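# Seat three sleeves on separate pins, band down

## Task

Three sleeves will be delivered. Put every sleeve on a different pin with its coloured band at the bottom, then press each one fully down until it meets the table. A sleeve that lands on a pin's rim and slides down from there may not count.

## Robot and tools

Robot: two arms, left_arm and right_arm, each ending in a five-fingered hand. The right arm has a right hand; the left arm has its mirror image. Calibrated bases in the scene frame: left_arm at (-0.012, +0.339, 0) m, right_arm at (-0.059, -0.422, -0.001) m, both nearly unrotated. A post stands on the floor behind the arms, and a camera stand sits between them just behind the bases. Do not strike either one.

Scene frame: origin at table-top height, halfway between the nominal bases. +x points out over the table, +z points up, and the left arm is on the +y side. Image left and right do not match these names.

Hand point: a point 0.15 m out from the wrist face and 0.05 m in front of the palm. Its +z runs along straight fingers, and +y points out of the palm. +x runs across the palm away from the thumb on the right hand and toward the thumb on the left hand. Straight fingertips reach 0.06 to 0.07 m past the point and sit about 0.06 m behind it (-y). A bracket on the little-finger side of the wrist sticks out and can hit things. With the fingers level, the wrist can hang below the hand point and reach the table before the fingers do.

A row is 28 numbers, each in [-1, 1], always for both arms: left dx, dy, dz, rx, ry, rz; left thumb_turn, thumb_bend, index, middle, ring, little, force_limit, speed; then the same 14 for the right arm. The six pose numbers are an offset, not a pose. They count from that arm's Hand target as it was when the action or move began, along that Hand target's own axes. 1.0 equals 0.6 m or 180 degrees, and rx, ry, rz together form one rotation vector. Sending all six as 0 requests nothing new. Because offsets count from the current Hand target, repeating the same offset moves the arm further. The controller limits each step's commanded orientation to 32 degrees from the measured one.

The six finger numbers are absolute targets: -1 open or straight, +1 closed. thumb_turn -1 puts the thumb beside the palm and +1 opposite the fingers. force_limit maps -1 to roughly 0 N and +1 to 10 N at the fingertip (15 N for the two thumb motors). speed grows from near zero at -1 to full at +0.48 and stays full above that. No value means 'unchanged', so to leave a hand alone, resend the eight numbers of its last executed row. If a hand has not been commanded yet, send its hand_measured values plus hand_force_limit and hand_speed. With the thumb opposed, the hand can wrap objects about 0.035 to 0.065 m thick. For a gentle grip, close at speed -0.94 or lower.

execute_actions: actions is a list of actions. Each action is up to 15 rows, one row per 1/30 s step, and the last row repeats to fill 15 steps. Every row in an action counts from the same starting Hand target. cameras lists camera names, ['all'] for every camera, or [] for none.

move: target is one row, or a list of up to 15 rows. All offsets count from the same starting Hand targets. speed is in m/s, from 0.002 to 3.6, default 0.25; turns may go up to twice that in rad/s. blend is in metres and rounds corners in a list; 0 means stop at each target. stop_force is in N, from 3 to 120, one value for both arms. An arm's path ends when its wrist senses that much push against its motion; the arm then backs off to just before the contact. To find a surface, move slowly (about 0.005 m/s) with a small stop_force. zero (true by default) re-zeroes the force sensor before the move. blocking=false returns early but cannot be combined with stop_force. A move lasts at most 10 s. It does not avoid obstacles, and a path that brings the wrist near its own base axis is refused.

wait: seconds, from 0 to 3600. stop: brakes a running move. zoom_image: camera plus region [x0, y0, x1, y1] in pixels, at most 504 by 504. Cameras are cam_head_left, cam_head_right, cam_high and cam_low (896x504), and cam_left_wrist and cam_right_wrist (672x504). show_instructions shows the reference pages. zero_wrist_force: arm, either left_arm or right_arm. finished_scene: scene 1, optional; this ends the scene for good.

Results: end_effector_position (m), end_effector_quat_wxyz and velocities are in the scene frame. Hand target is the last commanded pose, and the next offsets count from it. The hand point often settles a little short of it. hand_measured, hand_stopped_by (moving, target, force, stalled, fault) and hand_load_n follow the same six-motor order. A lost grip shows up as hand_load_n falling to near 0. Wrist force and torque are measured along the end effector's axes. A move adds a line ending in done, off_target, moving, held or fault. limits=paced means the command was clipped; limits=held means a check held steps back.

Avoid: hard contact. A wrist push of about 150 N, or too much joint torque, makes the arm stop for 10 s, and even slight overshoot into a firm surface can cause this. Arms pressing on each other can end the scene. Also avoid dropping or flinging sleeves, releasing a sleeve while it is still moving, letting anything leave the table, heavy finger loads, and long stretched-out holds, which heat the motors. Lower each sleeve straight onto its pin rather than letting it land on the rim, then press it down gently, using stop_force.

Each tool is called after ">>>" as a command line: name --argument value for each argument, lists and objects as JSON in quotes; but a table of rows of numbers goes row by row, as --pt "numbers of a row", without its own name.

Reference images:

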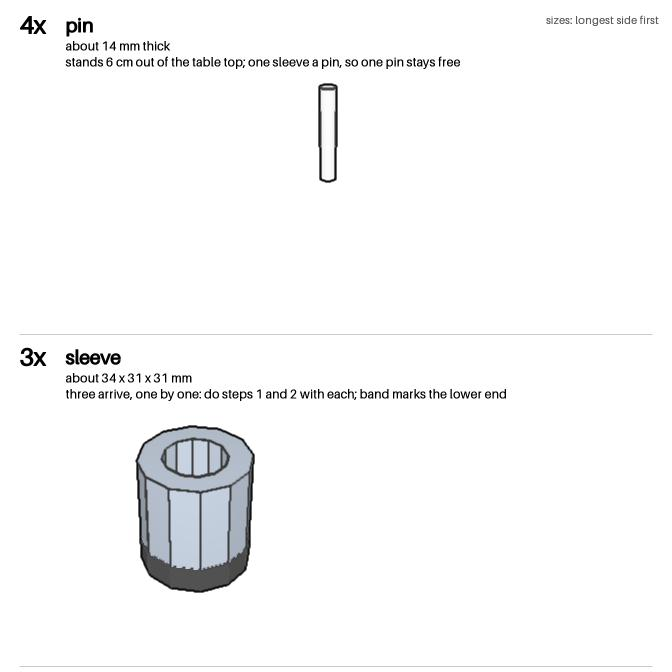

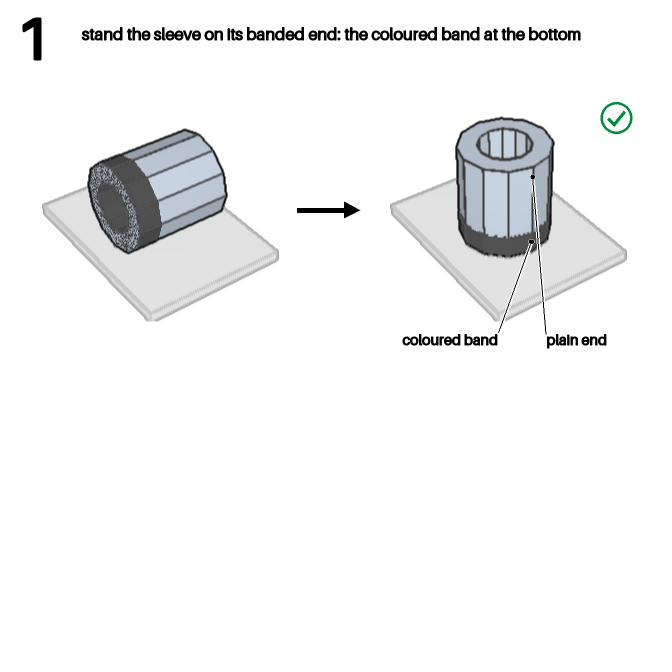

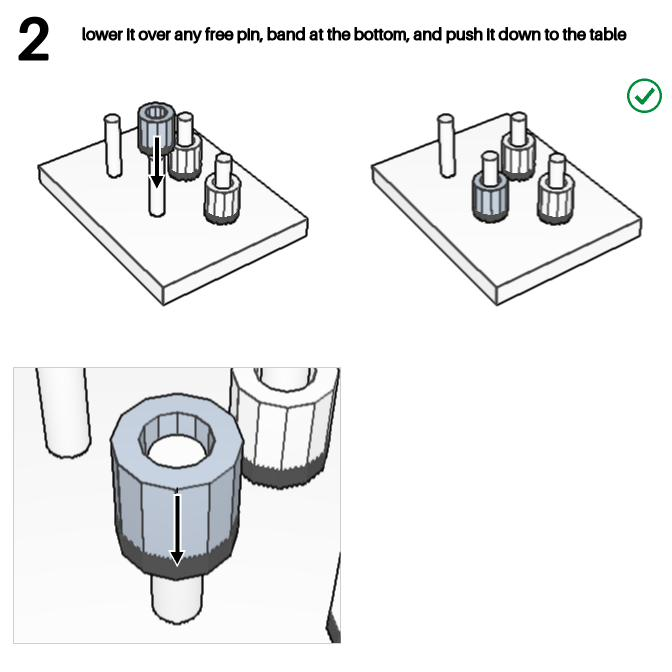

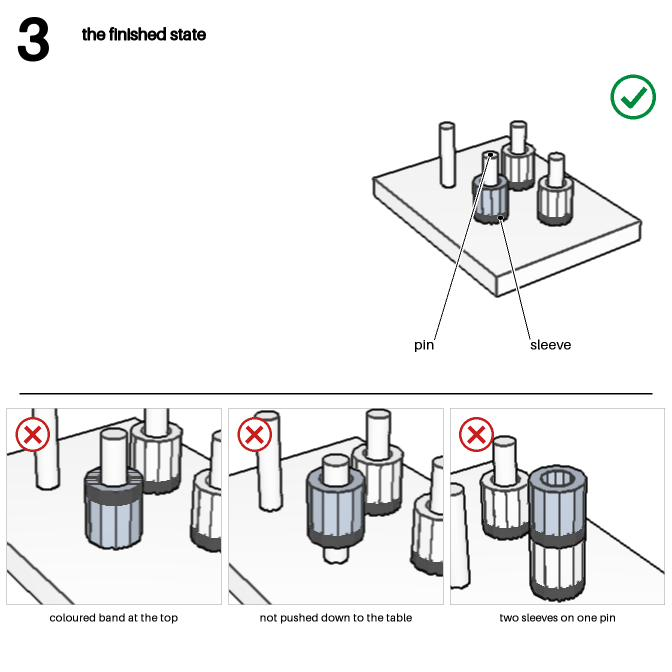

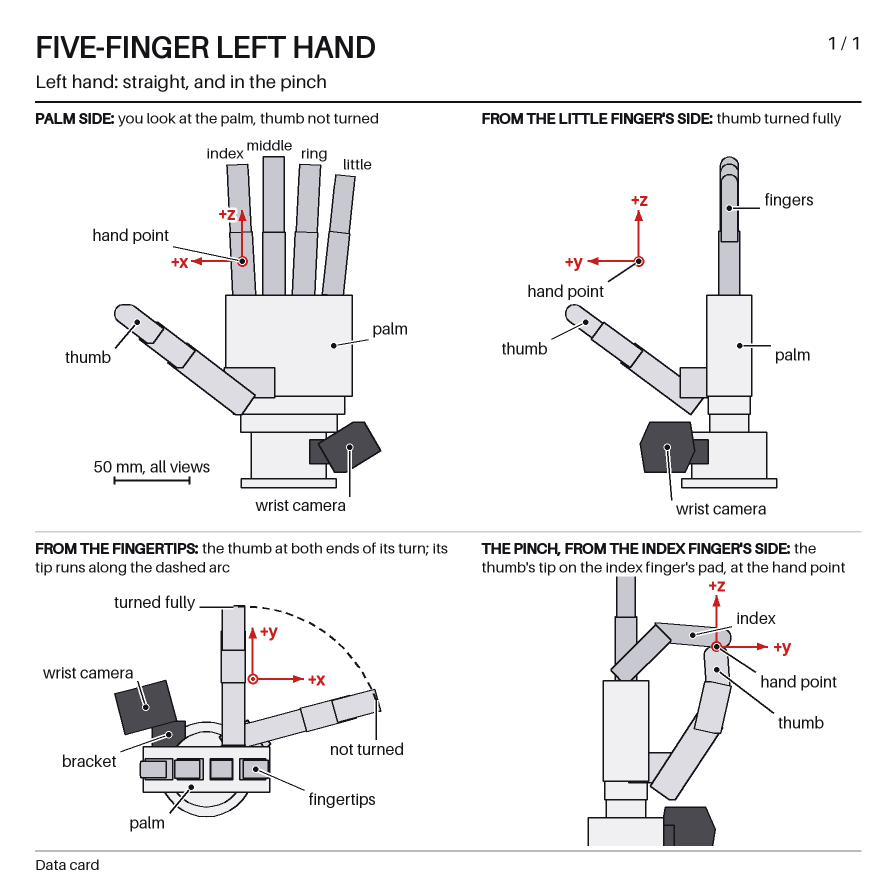

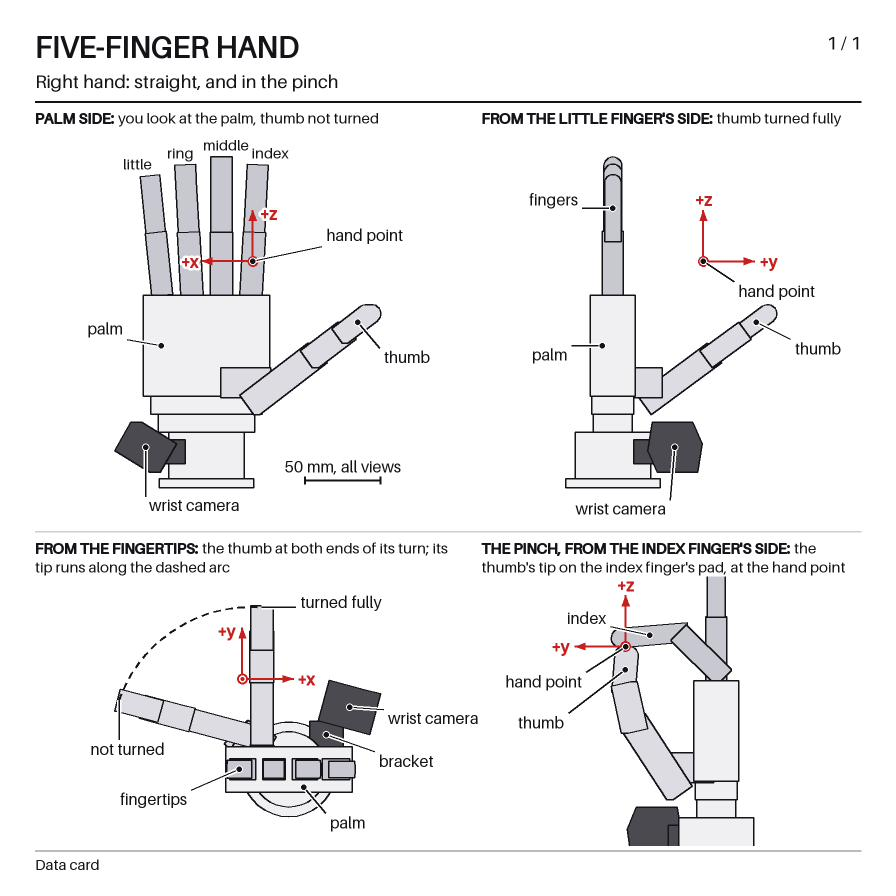

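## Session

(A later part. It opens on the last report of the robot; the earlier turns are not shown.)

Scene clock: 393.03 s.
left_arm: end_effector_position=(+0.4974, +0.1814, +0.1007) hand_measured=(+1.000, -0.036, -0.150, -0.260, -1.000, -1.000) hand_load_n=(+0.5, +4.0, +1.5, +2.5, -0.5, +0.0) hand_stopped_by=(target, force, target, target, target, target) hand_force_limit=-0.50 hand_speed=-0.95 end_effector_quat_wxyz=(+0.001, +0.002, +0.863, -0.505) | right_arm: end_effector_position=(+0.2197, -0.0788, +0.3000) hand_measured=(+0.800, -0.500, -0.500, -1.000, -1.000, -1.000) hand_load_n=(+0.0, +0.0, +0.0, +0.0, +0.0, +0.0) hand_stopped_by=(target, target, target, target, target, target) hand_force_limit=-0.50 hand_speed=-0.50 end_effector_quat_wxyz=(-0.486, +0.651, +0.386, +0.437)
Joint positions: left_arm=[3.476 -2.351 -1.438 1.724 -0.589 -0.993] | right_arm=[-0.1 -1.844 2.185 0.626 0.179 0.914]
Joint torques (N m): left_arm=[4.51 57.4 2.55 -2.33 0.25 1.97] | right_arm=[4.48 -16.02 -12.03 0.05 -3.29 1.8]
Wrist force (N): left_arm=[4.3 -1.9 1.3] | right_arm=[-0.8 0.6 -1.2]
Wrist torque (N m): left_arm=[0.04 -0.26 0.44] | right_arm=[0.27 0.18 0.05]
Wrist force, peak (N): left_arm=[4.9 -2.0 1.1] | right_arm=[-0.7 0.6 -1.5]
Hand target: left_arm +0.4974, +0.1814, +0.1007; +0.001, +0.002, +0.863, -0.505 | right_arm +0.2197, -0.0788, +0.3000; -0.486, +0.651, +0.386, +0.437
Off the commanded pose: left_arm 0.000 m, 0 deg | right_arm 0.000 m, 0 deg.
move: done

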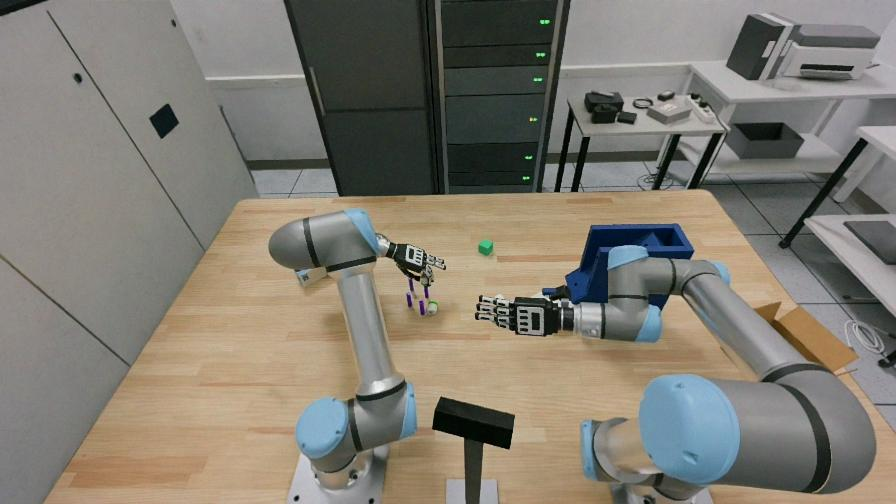

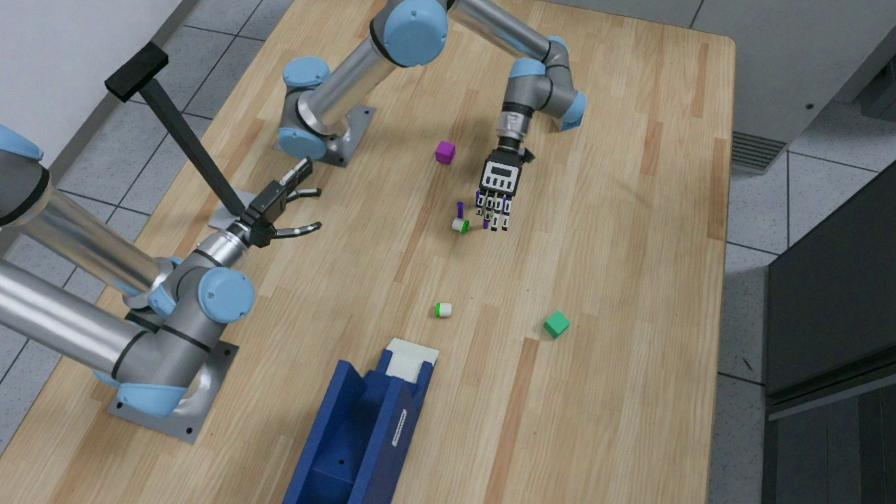

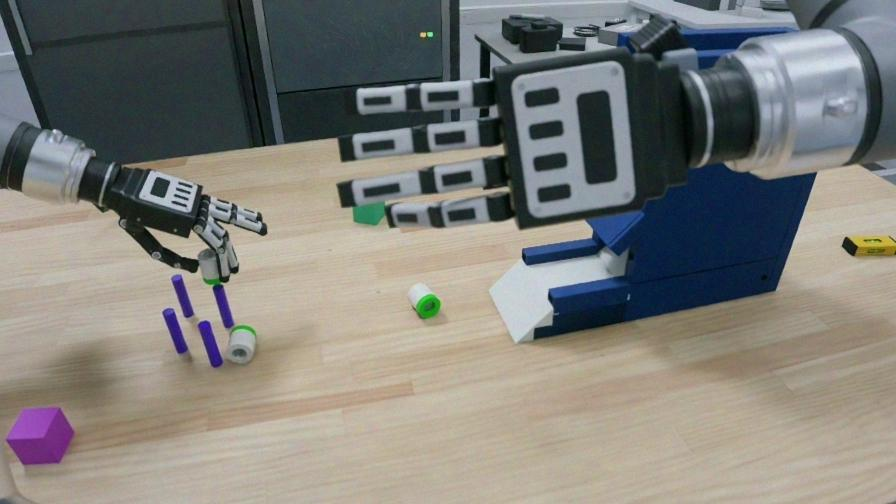

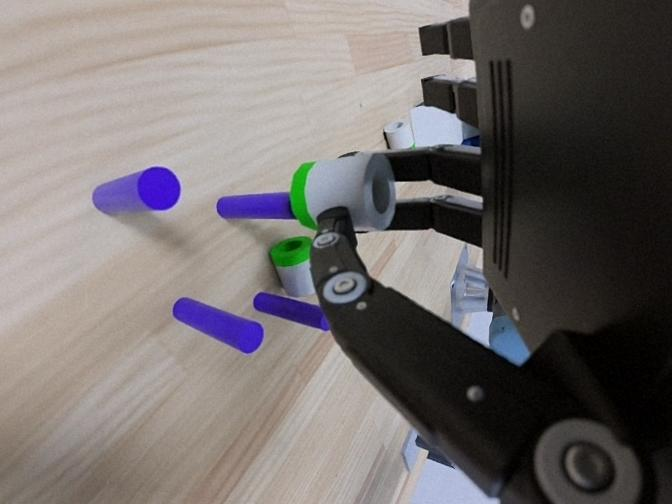

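>>> move --target '[0.0067,0.009,0.0079,0,0,0,1,0.3,-0.15,-0.26,-1,-1,-0.5,-0.95,0,0,0,0,0,0,0.8,-0.5,-0.5,-1,-1,-1,-0.5,-0.5]' --speed 0.02 --stop_force 3 --cameras '["cam_head_left","cam_high","cam_low","cam_left_wrist"]'

>>> zoom_image --camera "cam_low" --region '[180, 230, 260, 310]'

>>> zoom_image --camera "cam_high" --region '[460, 180, 520, 240]'

>>> zoom_image --camera "cam_head_left" --region '[400, 260, 450, 310]'

>>> zoom_image --camera "cam_left_wrist" --region '[200, 120, 420, 280]'

Scene clock: 406.40 s.
left_arm: end_effector_position=(+0.4934, +0.1799, +0.0936) hand_measured=(+1.000, -0.036, -0.150, -0.260, -1.000, -1.000) hand_load_n=(+0.0, +4.0, +1.5, +2.5, +0.0, +0.0) hand_stopped_by=(target, force, target, target, target, target) hand_force_limit=-0.50 hand_speed=-0.95 end_effector_quat_wxyz=(+0.001, +0.002, +0.863, -0.505) | right_arm: end_effector_position=(+0.2197, -0.0788, +0.3000) hand_measured=(+0.800, -0.500, -0.500, -1.000, -1.000, -1.000) hand_load_n=(+0.0, +0.0, +0.0, +0.0, +0.0, +0.0) hand_stopped_by=(target, target, target, target, target, target) hand_force_limit=-0.50 hand_speed=-0.50 end_effector_quat_wxyz=(-0.486, +0.651, +0.386, +0.437)
Joint positions: left_arm=[3.476 -2.353 -1.456 1.745 -0.589 -0.994] | right_arm=[-0.1 -1.844 2.185 0.626 0.179 0.914]
Joint torques (N m): left_arm=[-7.47 43.99 24.04 -5.61 2.71 -1.82] | right_arm=[4.19 -15.69 -12.37 0.06 -3.4 1.84]
Wrist force (N): left_arm=[4.2 -1.8 1.1] | right_arm=[-0.4 0.3 -0.9]
Wrist torque (N m): left_arm=[0.06 -0.24 0.43] | right_arm=[0.20 0.11 0.05]
Wrist force, peak (N): left_arm=[4.6 -1.9 1.5] | right_arm=[-0.9 0.9 -1.4]
Hand target: left_arm +0.4934, +0.1799, +0.0937; +0.001, +0.002, +0.863, -0.505 | right_arm +0.2197, -0.0788, +0.3000; -0.486, +0.651, +0.386, +0.437
Off the commanded pose: left_arm 0.000 m, 0 deg | right_arm 0.000 m, 0 deg.
move: done

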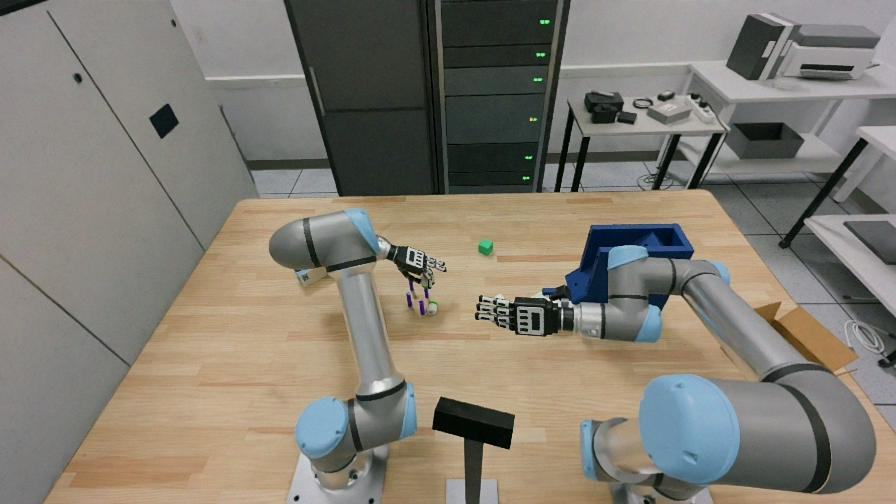

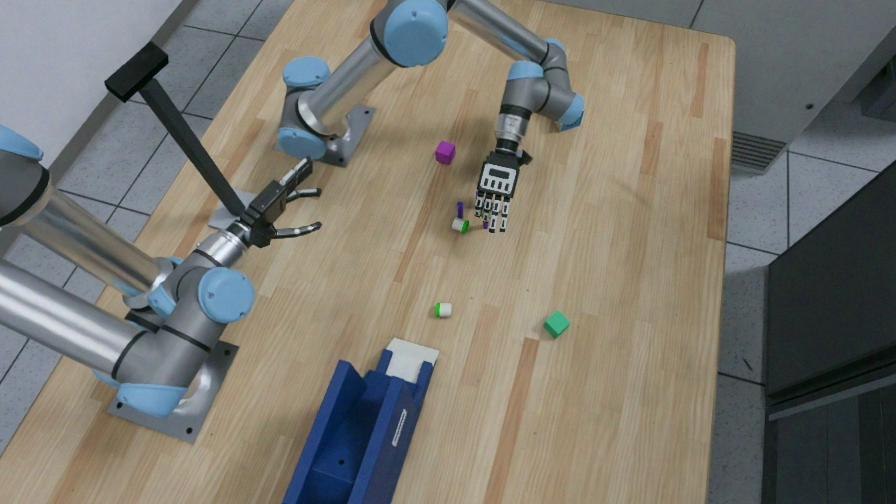

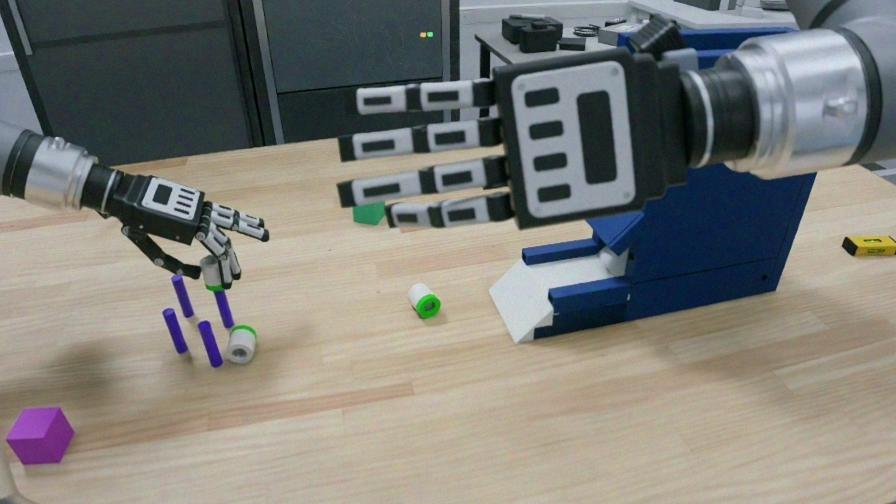

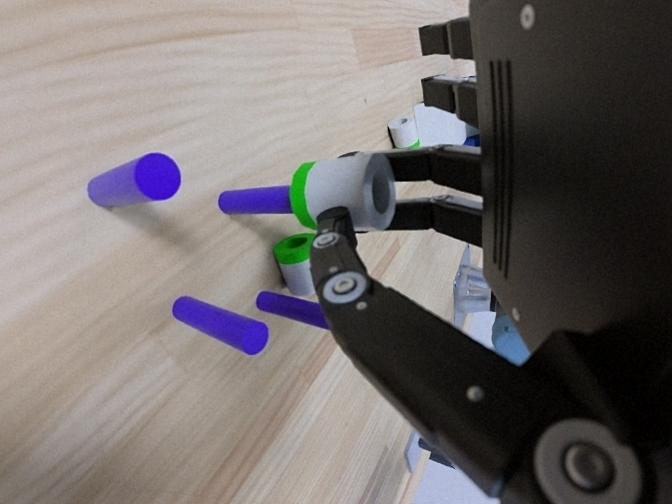

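Scaled by 6.300 from the camera's image (finer frame: 1280x720).

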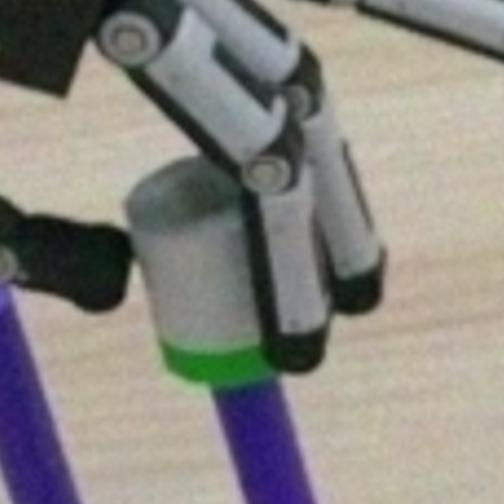

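Scaled by 8.400 from the camera's image (finer frame: 1280x720).

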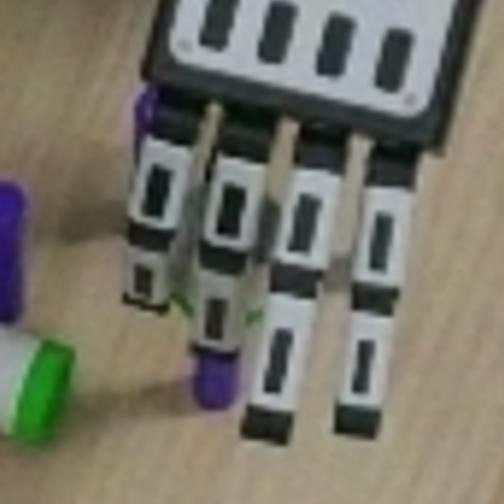

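Scaled by 10.080 from the camera's image (finer frame: 1280x720).

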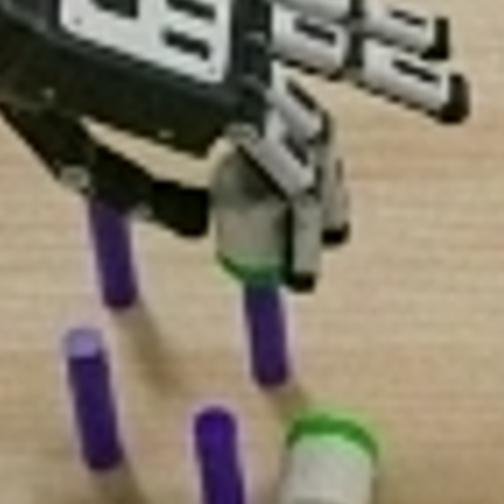

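Scaled by 2.291 from the camera's image (finer frame: 960x720).

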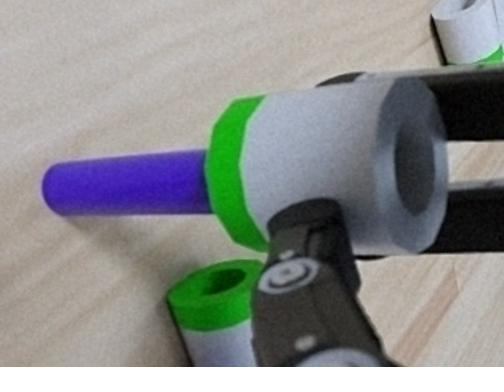

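>>> move --target '[0.0008,0.0172,0.0102,0,0,0,1,0.3,-0.15,-0.26,-1,-1,-0.5,-0.95,0,0,0,0,0,0,0.8,-0.5,-0.5,-1,-1,-1,-0.5,-0.5]' --speed 0.006 --stop_force 3 --cameras '["cam_head_left","cam_high","cam_low","cam_left_wrist"]'

>>> zoom_image --camera "cam_low" --region '[180, 230, 260, 310]'

>>> zoom_image --camera "cam_high" --region '[460, 180, 520, 240]'

>>> zoom_image --camera "cam_left_wrist" --region '[200, 120, 420, 280]'

Scene clock: 423.07 s.
left_arm: end_effector_position=(+0.4932, +0.1798, +0.0891) hand_measured=(+1.000, -0.036, -0.150, -0.260, -1.000, -1.000) hand_load_n=(+0.0, +4.0, +1.5, +2.0, +0.0, +0.0) hand_stopped_by=(target, force, target, target, target, target) hand_force_limit=-0.50 hand_speed=-0.95 end_effector_quat_wxyz=(+0.001, +0.002, +0.863, -0.505) | right_arm: end_effector_position=(+0.2197, -0.0788, +0.3000) hand_measured=(+0.800, -0.500, -0.500, -1.000, -1.000, -1.000) hand_load_n=(+0.0, +0.0, +0.0, +0.0, +0.0, +0.0) hand_stopped_by=(target, target, target, target, target, target) hand_force_limit=-0.50 hand_speed=-0.50 end_effector_quat_wxyz=(-0.486, +0.651, +0.386, +0.437)
Joint positions: left_arm=[3.476 -2.359 -1.458 1.754 -0.589 -0.994] | right_arm=[-0.1 -1.844 2.185 0.626 0.179 0.914]
Joint torques (N m): left_arm=[-5.89 57.23 25.14 -5.45 0.07 -0.75] | right_arm=[4.16 -16.24 -12.56 0.11 -3.53 1.83]
Wrist force (N): left_arm=[4.5 -1.0 0.3] | right_arm=[-0.8 0.7 -1.2]
Wrist torque (N m): left_arm=[0.03 -0.25 0.40] | right_arm=[0.28 0.19 0.04]
Wrist force, peak (N): left_arm=[4.5 -5.6 0.6] | right_arm=[-0.9 0.6 -1.5]
Hand target: left_arm +0.4932, +0.1798, +0.0891; +0.001, +0.002, +0.863, -0.505 (not the last commanded pose) | right_arm +0.2197, -0.0788, +0.3000; -0.486, +0.651, +0.386, +0.437
Off the commanded pose: left_arm 0.007 m, 0 deg | right_arm 0.000 m, 0 deg.
move: contact (left_arm)

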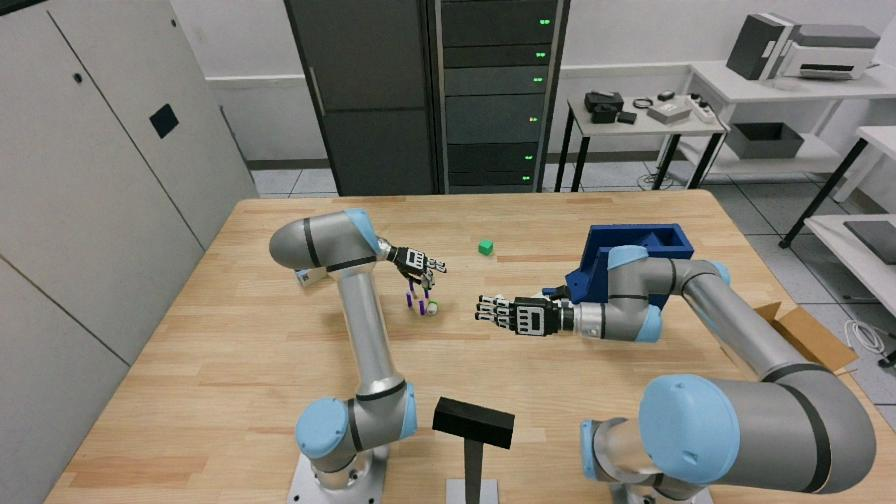

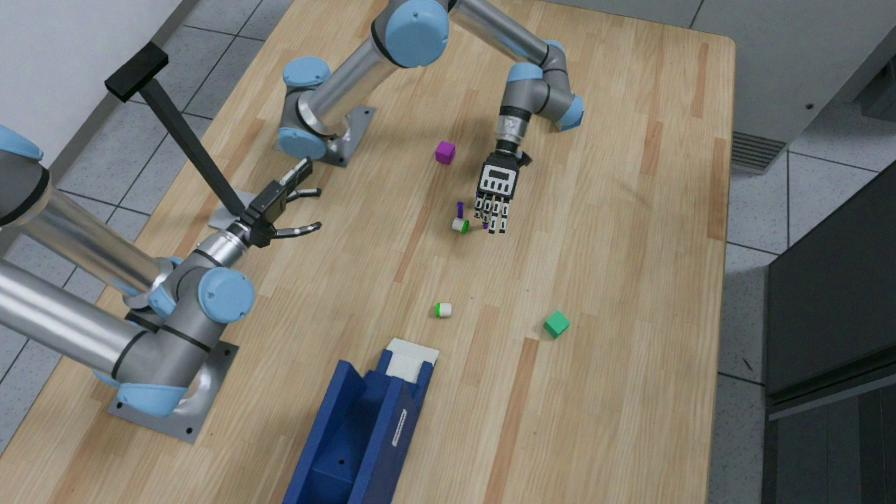

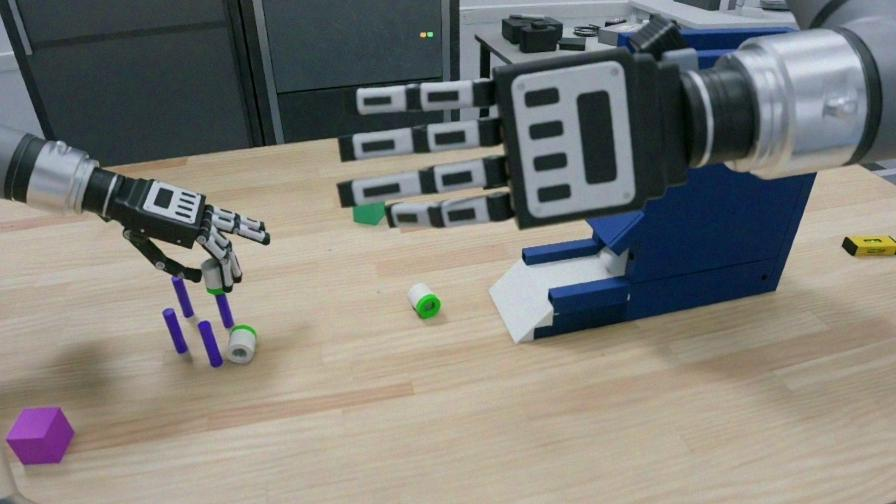

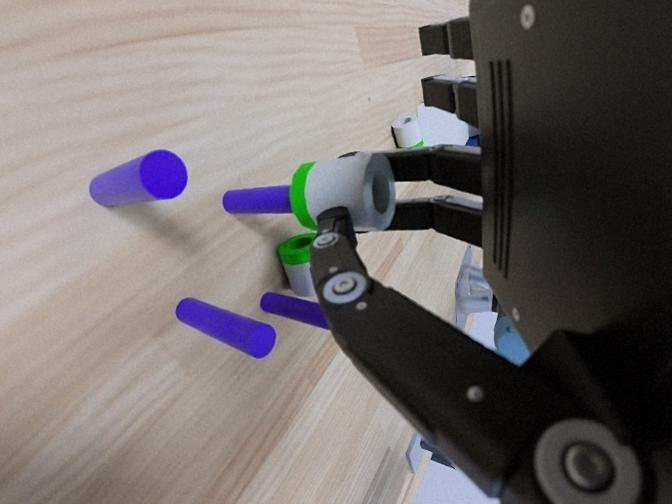

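Scaled by 6.300 from the camera's image (finer frame: 1280x720).

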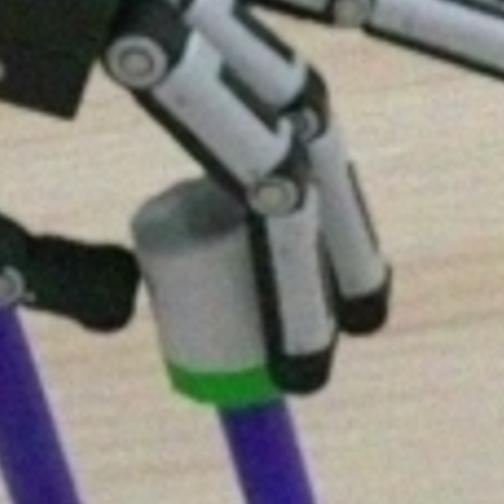

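Scaled by 8.400 from the camera's image (finer frame: 1280x720).

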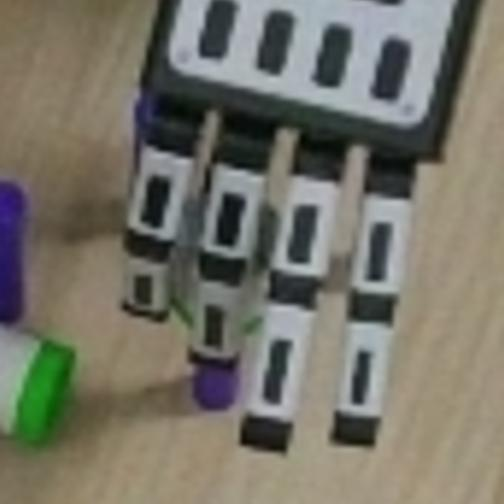

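Scaled by 2.291 from the camera's image (finer frame: 960x720).

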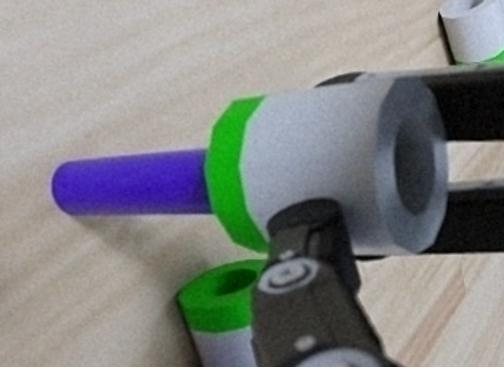

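>>> move --target '[0.002,-0.0022,-0.0012,0,0,0,1,0.3,-0.15,-0.26,-1,-1,-0.5,-0.95,0,0,0,0,0,0,0.8,-0.5,-0.5,-1,-1,-1,-0.5,-0.5]' --speed 0.01

>>> move --target '[0,0.0087,0.0049,0,0,0,1,0.3,-0.15,-0.26,-1,-1,-0.5,-0.95,0,0,0,0,0,0,0.8,-0.5,-0.5,-1,-1,-1,-0.5,-0.5]' --speed 0.005 --stop_force 3

Scene clock: 434.47 s.
left_arm: end_effector_position=(+0.4919, +0.1798, +0.0907) hand_measured=(+1.000, -0.036, -0.150, -0.260, -1.000, -1.000) hand_load_n=(+0.5, +4.0, +1.5, +2.5, +0.0, +0.0) hand_stopped_by=(target, force, target, target, target, target) hand_force_limit=-0.50 hand_speed=-0.95 end_effector_quat_wxyz=(+0.001, +0.002, +0.863, -0.505) | right_arm: end_effector_position=(+0.2197, -0.0788, +0.3000) hand_measured=(+0.800, -0.500, -0.500, -1.000, -1.000, -1.000) hand_load_n=(+0.0, +0.0, +0.0, +0.0, +0.0, +0.0) hand_stopped_by=(target, target, target, target, target, target) hand_force_limit=-0.50 hand_speed=-0.50 end_effector_quat_wxyz=(-0.486, +0.651, +0.386, +0.437)
Joint positions: left_arm=[3.476 -2.355 -1.462 1.752 -0.589 -0.993] | right_arm=[-0.1 -1.844 2.185 0.626 0.179 0.914]
Joint torques (N m): left_arm=[8.37 35.5 16.2 -4.13 -0.07 0.7] | right_arm=[4.34 -16.33 -12.7 0.04 -3.49 1.78]
Wrist force (N): left_arm=[4.0 -2.2 1.6] | right_arm=[-0.8 0.4 -1.0]
Wrist torque (N m): left_arm=[-0.05 -0.20 0.30] | right_arm=[0.21 0.18 0.03]
Wrist force, peak (N): left_arm=[4.3 -2.5 1.3] | right_arm=[-1.0 0.6 -1.3]
Hand target: left_arm +0.4920, +0.1798, +0.0906; +0.001, +0.002, +0.863, -0.505 | right_arm +0.2197, -0.0788, +0.3000; -0.486, +0.651, +0.386, +0.437
Off the commanded pose: left_arm 0.000 m, 0 deg | right_arm 0.000 m, 0 deg.
move: done

Scene clock: 435.97 s.
left_arm: end_effector_position=(+0.4920, +0.1798, +0.0890) hand_measured=(+1.000, -0.036, -0.150, -0.260, -1.000, -1.000) hand_load_n=(+0.0, +3.0, +1.5, +3.5, +0.0, +0.0) hand_stopped_by=(target, force, target, target, target, target) hand_force_limit=-0.50 hand_speed=-0.95 end_effector_quat_wxyz=(+0.001, +0.002, +0.863, -0.505) | right_arm: end_effector_position=(+0.2197, -0.0788, +0.3000) hand_measured=(+0.800, -0.500, -0.500, -1.000, -1.000, -1.000) hand_load_n=(+0.0, +0.0, +0.0, +0.0, -0.5, +0.0) hand_stopped_by=(target, target, target, target, target, target) hand_force_limit=-0.50 hand_speed=-0.50 end_effector_quat_wxyz=(-0.486, +0.651, +0.386, +0.437)
Joint positions: left_arm=[3.476 -2.357 -1.462 1.755 -0.589 -0.993] | right_arm=[-0.1 -1.844 2.185 0.626 0.179 0.914]
Joint torques (N m): left_arm=[6.15 54.95 24.48 -4.66 0.52 -1.01] | right_arm=[4.06 -15.96 -12.48 0.07 -3.48 1.88]
Wrist force (N): left_arm=[5.2 -6.1 0.0] | right_arm=[-0.8 0.4 -1.1]
Wrist torque (N m): left_arm=[-0.10 -0.29 0.41] | right_arm=[0.24 0.18 0.03]
Wrist force, peak (N): left_arm=[5.6 -8.9 -0.8] | right_arm=[-0.7 0.6 -1.3]
Hand target: left_arm +0.4920, +0.1798, +0.0890; +0.001, +0.002, +0.863, -0.505 (not the last commanded pose) | right_arm +0.2197, -0.0788, +0.3000; -0.486, +0.651, +0.386, +0.437
Off the commanded pose: left_arm 0.004 m, 0 deg | right_arm 0.000 m, 0 deg.
move: contact (left_arm)

>>> wait --seconds 0.1 --cameras '["all"]'

>>> zoom_image --camera "cam_low" --region '[190, 250, 250, 310]'

>>> zoom_image --camera "cam_high" --region '[470, 200, 510, 240]'

>>> zoom_image --camera "cam_left_wrist" --region '[200, 130, 420, 260]'

>>> zoom_image --camera "cam_head_right" --region '[400, 260, 450, 310]'

>>> zoom_image --camera "cam_right_wrist" --region '[400, 180, 520, 300]'

Scene clock: 441.87 s.
left_arm: end_effector_position=(+0.4920, +0.1798, +0.0890) hand_measured=(+1.000, -0.036, -0.150, -0.260, -1.000, -1.000) hand_load_n=(+0.5, +3.0, +2.0, +3.5, +0.0, -0.5) hand_stopped_by=(target, force, target, target, target, target) hand_force_limit=-0.50 hand_speed=-0.95 end_effector_quat_wxyz=(+0.001, +0.002, +0.863, -0.505) | right_arm: end_effector_position=(+0.2197, -0.0788, +0.3000) hand_measured=(+0.800, -0.500, -0.500, -1.000, -1.000, -1.000) hand_load_n=(+0.5, +0.0, +0.0, +0.0, +0.0, +0.0) hand_stopped_by=(target, target, target, target, target, target) hand_force_limit=-0.50 hand_speed=-0.50 end_effector_quat_wxyz=(-0.486, +0.651, +0.386, +0.437)
Joint positions: left_arm=[3.476 -2.357 -1.462 1.755 -0.589 -0.993] | right_arm=[-0.1 -1.844 2.185 0.626 0.179 0.914]
Joint torques (N m): left_arm=[7.93 54.47 23.89 -4.78 0.68 -1.19] | right_arm=[4.17 -15.94 -12.13 0.15 -3.48 1.81]
Wrist force (N): left_arm=[5.1 -5.5 0.4] | right_arm=[-0.5 0.4 -1.1]
Wrist torque (N m): left_arm=[-0.08 -0.27 0.40] | right_arm=[0.23 0.13 0.05]
Wrist force, peak (N): left_arm=[5.4 -6.8 -0.6] | right_arm=[-1.0 0.7 -1.1]
Hand target: left_arm +0.4920, +0.1798, +0.0890; +0.001, +0.002, +0.863, -0.505 (not the last commanded pose) | right_arm +0.2197, -0.0788, +0.3000; -0.486, +0.651, +0.386, +0.437
Off the commanded pose: left_arm 0.004 m, 0 deg | right_arm 0.000 m, 0 deg.
wait: 0.10 s; at rest from the start

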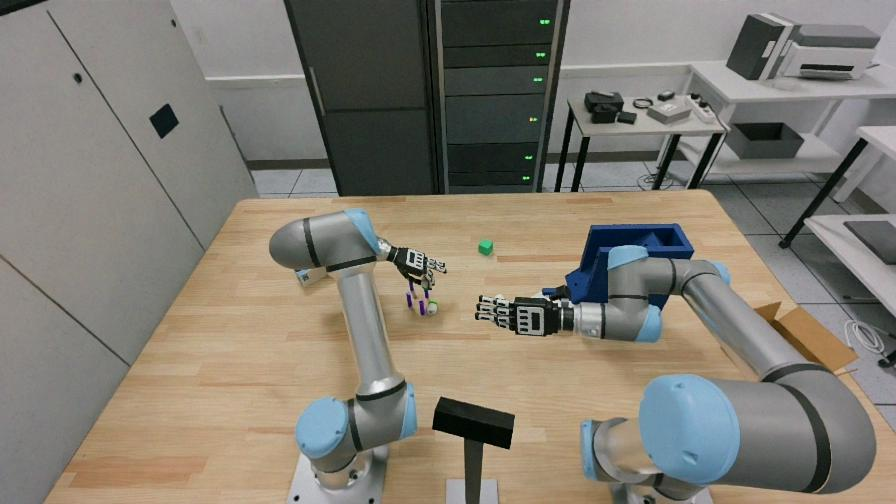

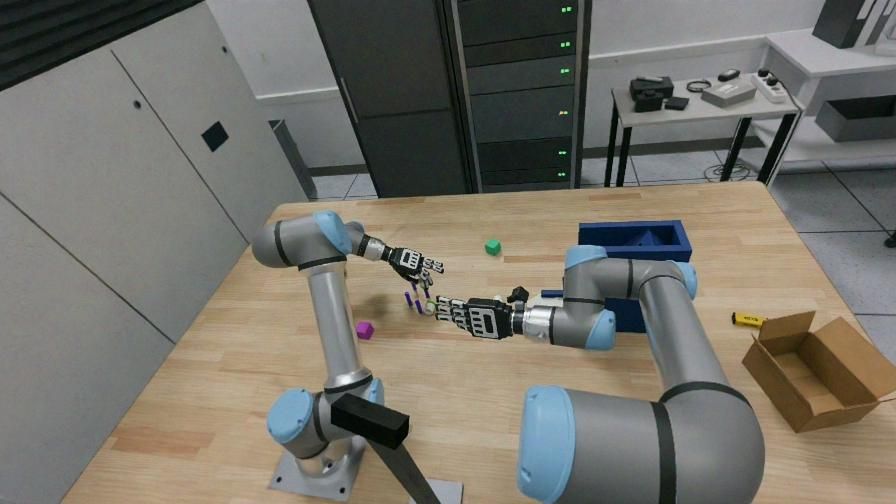

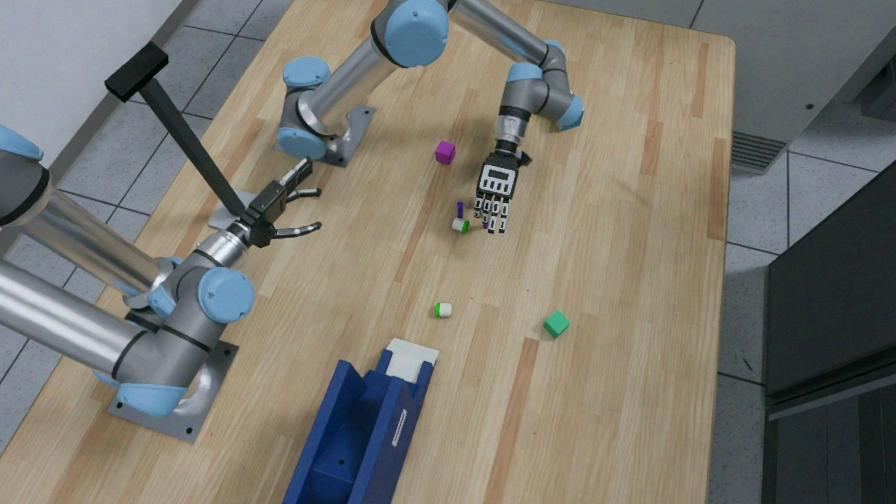

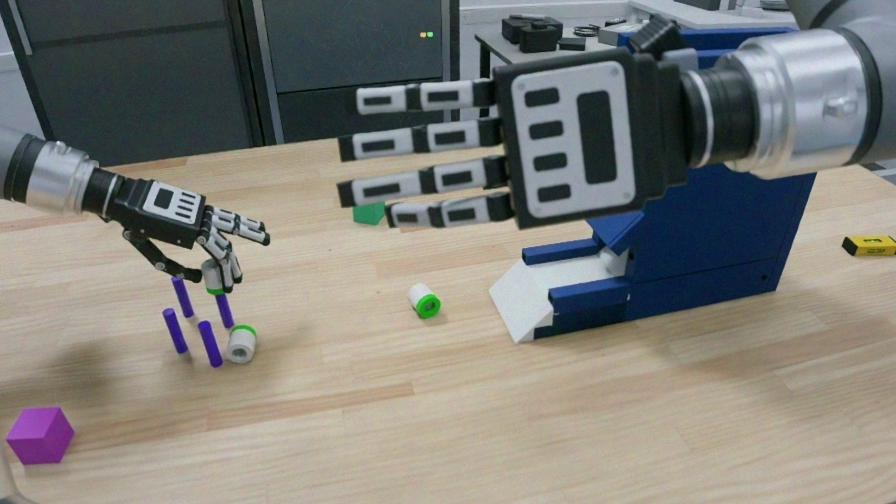

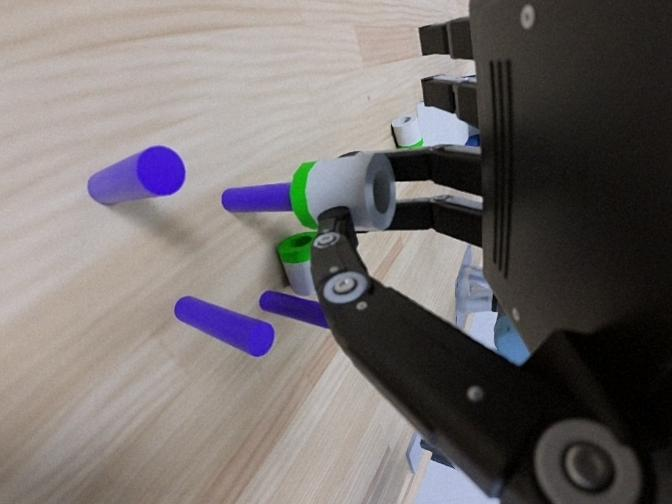

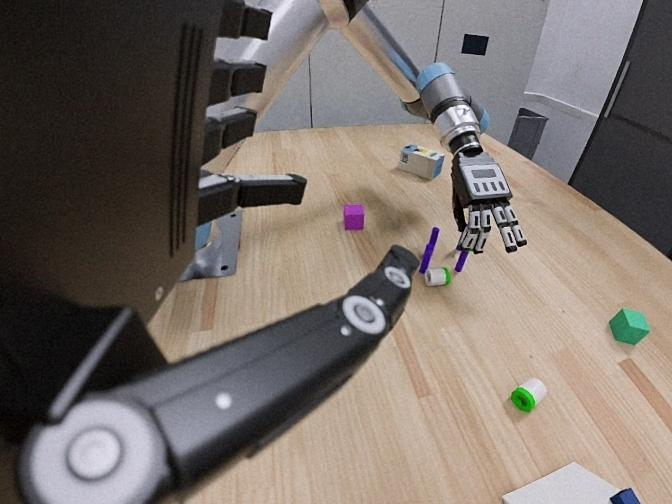

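Scaled by 8.400 from the camera's image (finer frame: 1280x720).

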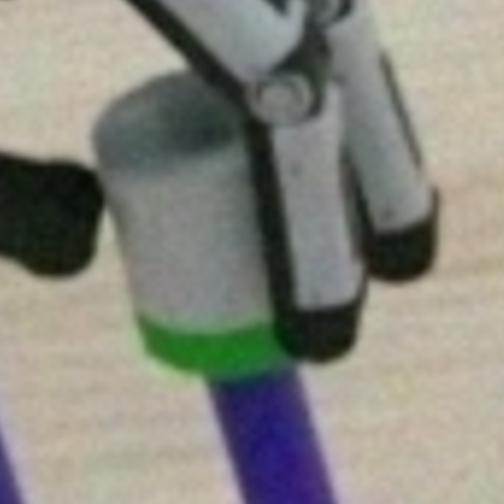

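Scaled by 12.600 from the camera's image (finer frame: 1280x720).

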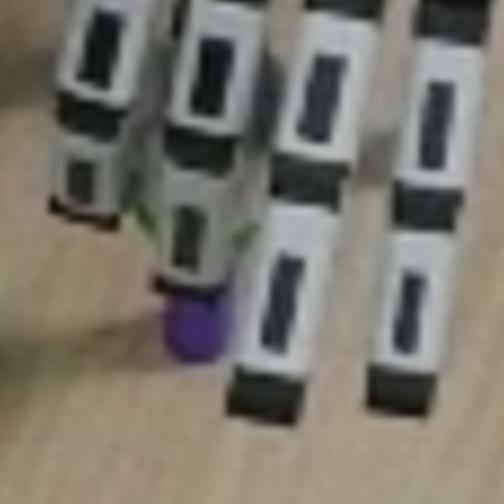

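Scaled by 2.291 from the camera's image (finer frame: 960x720).

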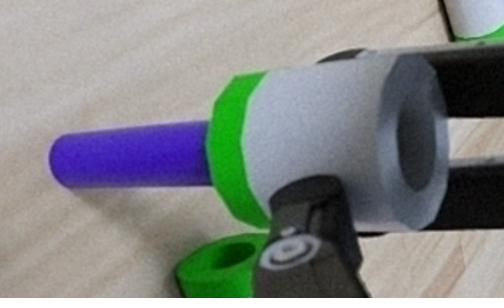

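Scaled by 10.080 from the camera's image (finer frame: 1280x720).

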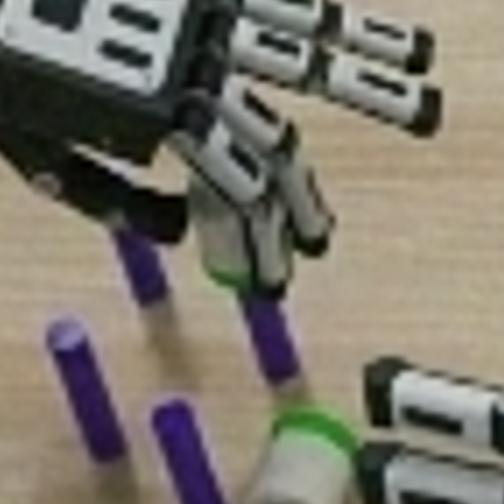

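Scaled by 4.200 from the camera's image (finer frame: 960x720).

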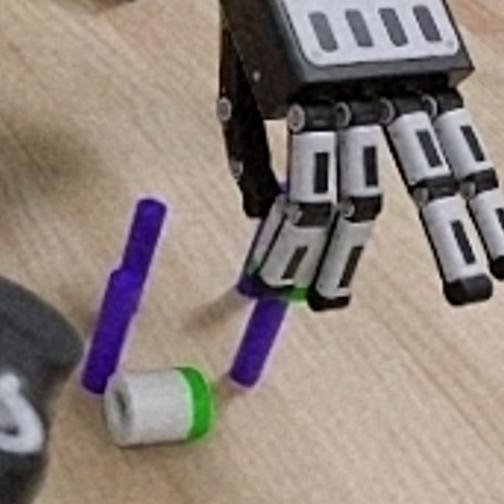

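>>> move --target '[0,-0.0032,0.0005,0,0,0,1,0.3,-0.15,-0.26,-1,-1,-0.5,-0.95,0,0,0,0,0,0,0.8,-0.5,-0.5,-1,-1,-1,-0.5,-0.5]' --speed 0.01

>>> move --target '[0,0.0058,0.0033,0,0,0,1,0.3,-0.15,-0.26,-1,-1,-0.5,-0.95,0,0,0,0,0,0,0.8,-0.5,-0.5,-1,-1,-1,-0.5,-0.5]' --speed 0.005 --stop_force 3

Scene clock: 465.90 s.
left_arm: end_effector_position=(+0.4920, +0.1786, +0.0906) hand_measured=(+1.000, -0.036, -0.150, -0.260, -1.000, -1.000) hand_load_n=(+0.0, +4.0, +1.5, +2.5, +0.0, +0.0) hand_stopped_by=(target, force, target, target, target, target) hand_force_limit=-0.50 hand_speed=-0.95 end_effector_quat_wxyz=(+0.001, +0.002, +0.863, -0.505) | right_arm: end_effector_position=(+0.2197, -0.0788, +0.3000) hand_measured=(+0.800, -0.500, -0.500, -1.000, -1.000, -1.000) hand_load_n=(+0.0, +0.0, +0.0, +0.0, +0.0, +0.0) hand_stopped_by=(target, target, target, target, target, target) hand_force_limit=-0.50 hand_speed=-0.50 end_effector_quat_wxyz=(-0.486, +0.651, +0.386, +0.437)
Joint positions: left_arm=[3.474 -2.355 -1.462 1.755 -0.588 -0.996] | right_arm=[-0.1 -1.844 2.185 0.626 0.179 0.914]
Joint torques (N m): left_arm=[-0.12 44.12 20.35 -5.08 1.91 1.17] | right_arm=[3.7 -15.99 -12.62 0.06 -3.53 1.8]
Wrist force (N): left_arm=[4.1 -1.9 1.3] | right_arm=[-0.8 0.4 -1.3]
Wrist torque (N m): left_arm=[0.04 -0.22 0.42] | right_arm=[0.24 0.20 0.03]
Wrist force, peak (N): left_arm=[5.3 -7.0 -0.5] | right_arm=[-0.7 0.8 -1.4]
Hand target: left_arm +0.4920, +0.1786, +0.0905; +0.001, +0.002, +0.863, -0.505 | right_arm +0.2197, -0.0788, +0.3000; -0.486, +0.651, +0.386, +0.437
Off the commanded pose: left_arm 0.000 m, 0 deg | right_arm 0.000 m, 0 deg.
move: done

Scene clock: 467.33 s.
left_arm: end_effector_position=(+0.4921, +0.1786, +0.0892) hand_measured=(+1.000, -0.036, -0.150, -0.260, -1.000, -1.000) hand_load_n=(+0.0, +3.5, +1.5, +3.0, +0.0, +0.0) hand_stopped_by=(target, force, target, target, target, target) hand_force_limit=-0.50 hand_speed=-0.95 end_effector_quat_wxyz=(+0.001, +0.002, +0.863, -0.505) | right_arm: end_effector_position=(+0.2197, -0.0788, +0.3000) hand_measured=(+0.800, -0.500, -0.500, -1.000, -1.000, -1.000) hand_load_n=(+0.5, +0.0, +0.0, +0.0, +0.0, +0.0) hand_stopped_by=(target, target, target, target, target, target) hand_force_limit=-0.50 hand_speed=-0.50 end_effector_quat_wxyz=(-0.486, +0.651, +0.386, +0.437)
Joint positions: left_arm=[3.474 -2.357 -1.462 1.757 -0.588 -0.996] | right_arm=[-0.1 -1.844 2.185 0.626 0.179 0.914]
Joint torques (N m): left_arm=[0.21 57.66 25.81 -4.88 0.81 1.88] | right_arm=[4.47 -16.08 -13.11 0.17 -3.53 1.83]
Wrist force (N): left_arm=[4.9 -4.5 0.8] | right_arm=[-0.8 0.3 -0.9]
Wrist torque (N m): left_arm=[-0.06 -0.24 0.48] | right_arm=[0.19 0.15 0.03]
Wrist force, peak (N): left_arm=[5.9 -7.9 -0.5] | right_arm=[-0.8 0.7 -1.4]
Hand target: left_arm +0.4921, +0.1786, +0.0892; +0.001, +0.002, +0.863, -0.505 (not the last commanded pose) | right_arm +0.2197, -0.0788, +0.3000; -0.486, +0.651, +0.386, +0.437
Off the commanded pose: left_arm 0.003 m, 0 deg | right_arm 0.000 m, 0 deg.
move: contact (left_arm)


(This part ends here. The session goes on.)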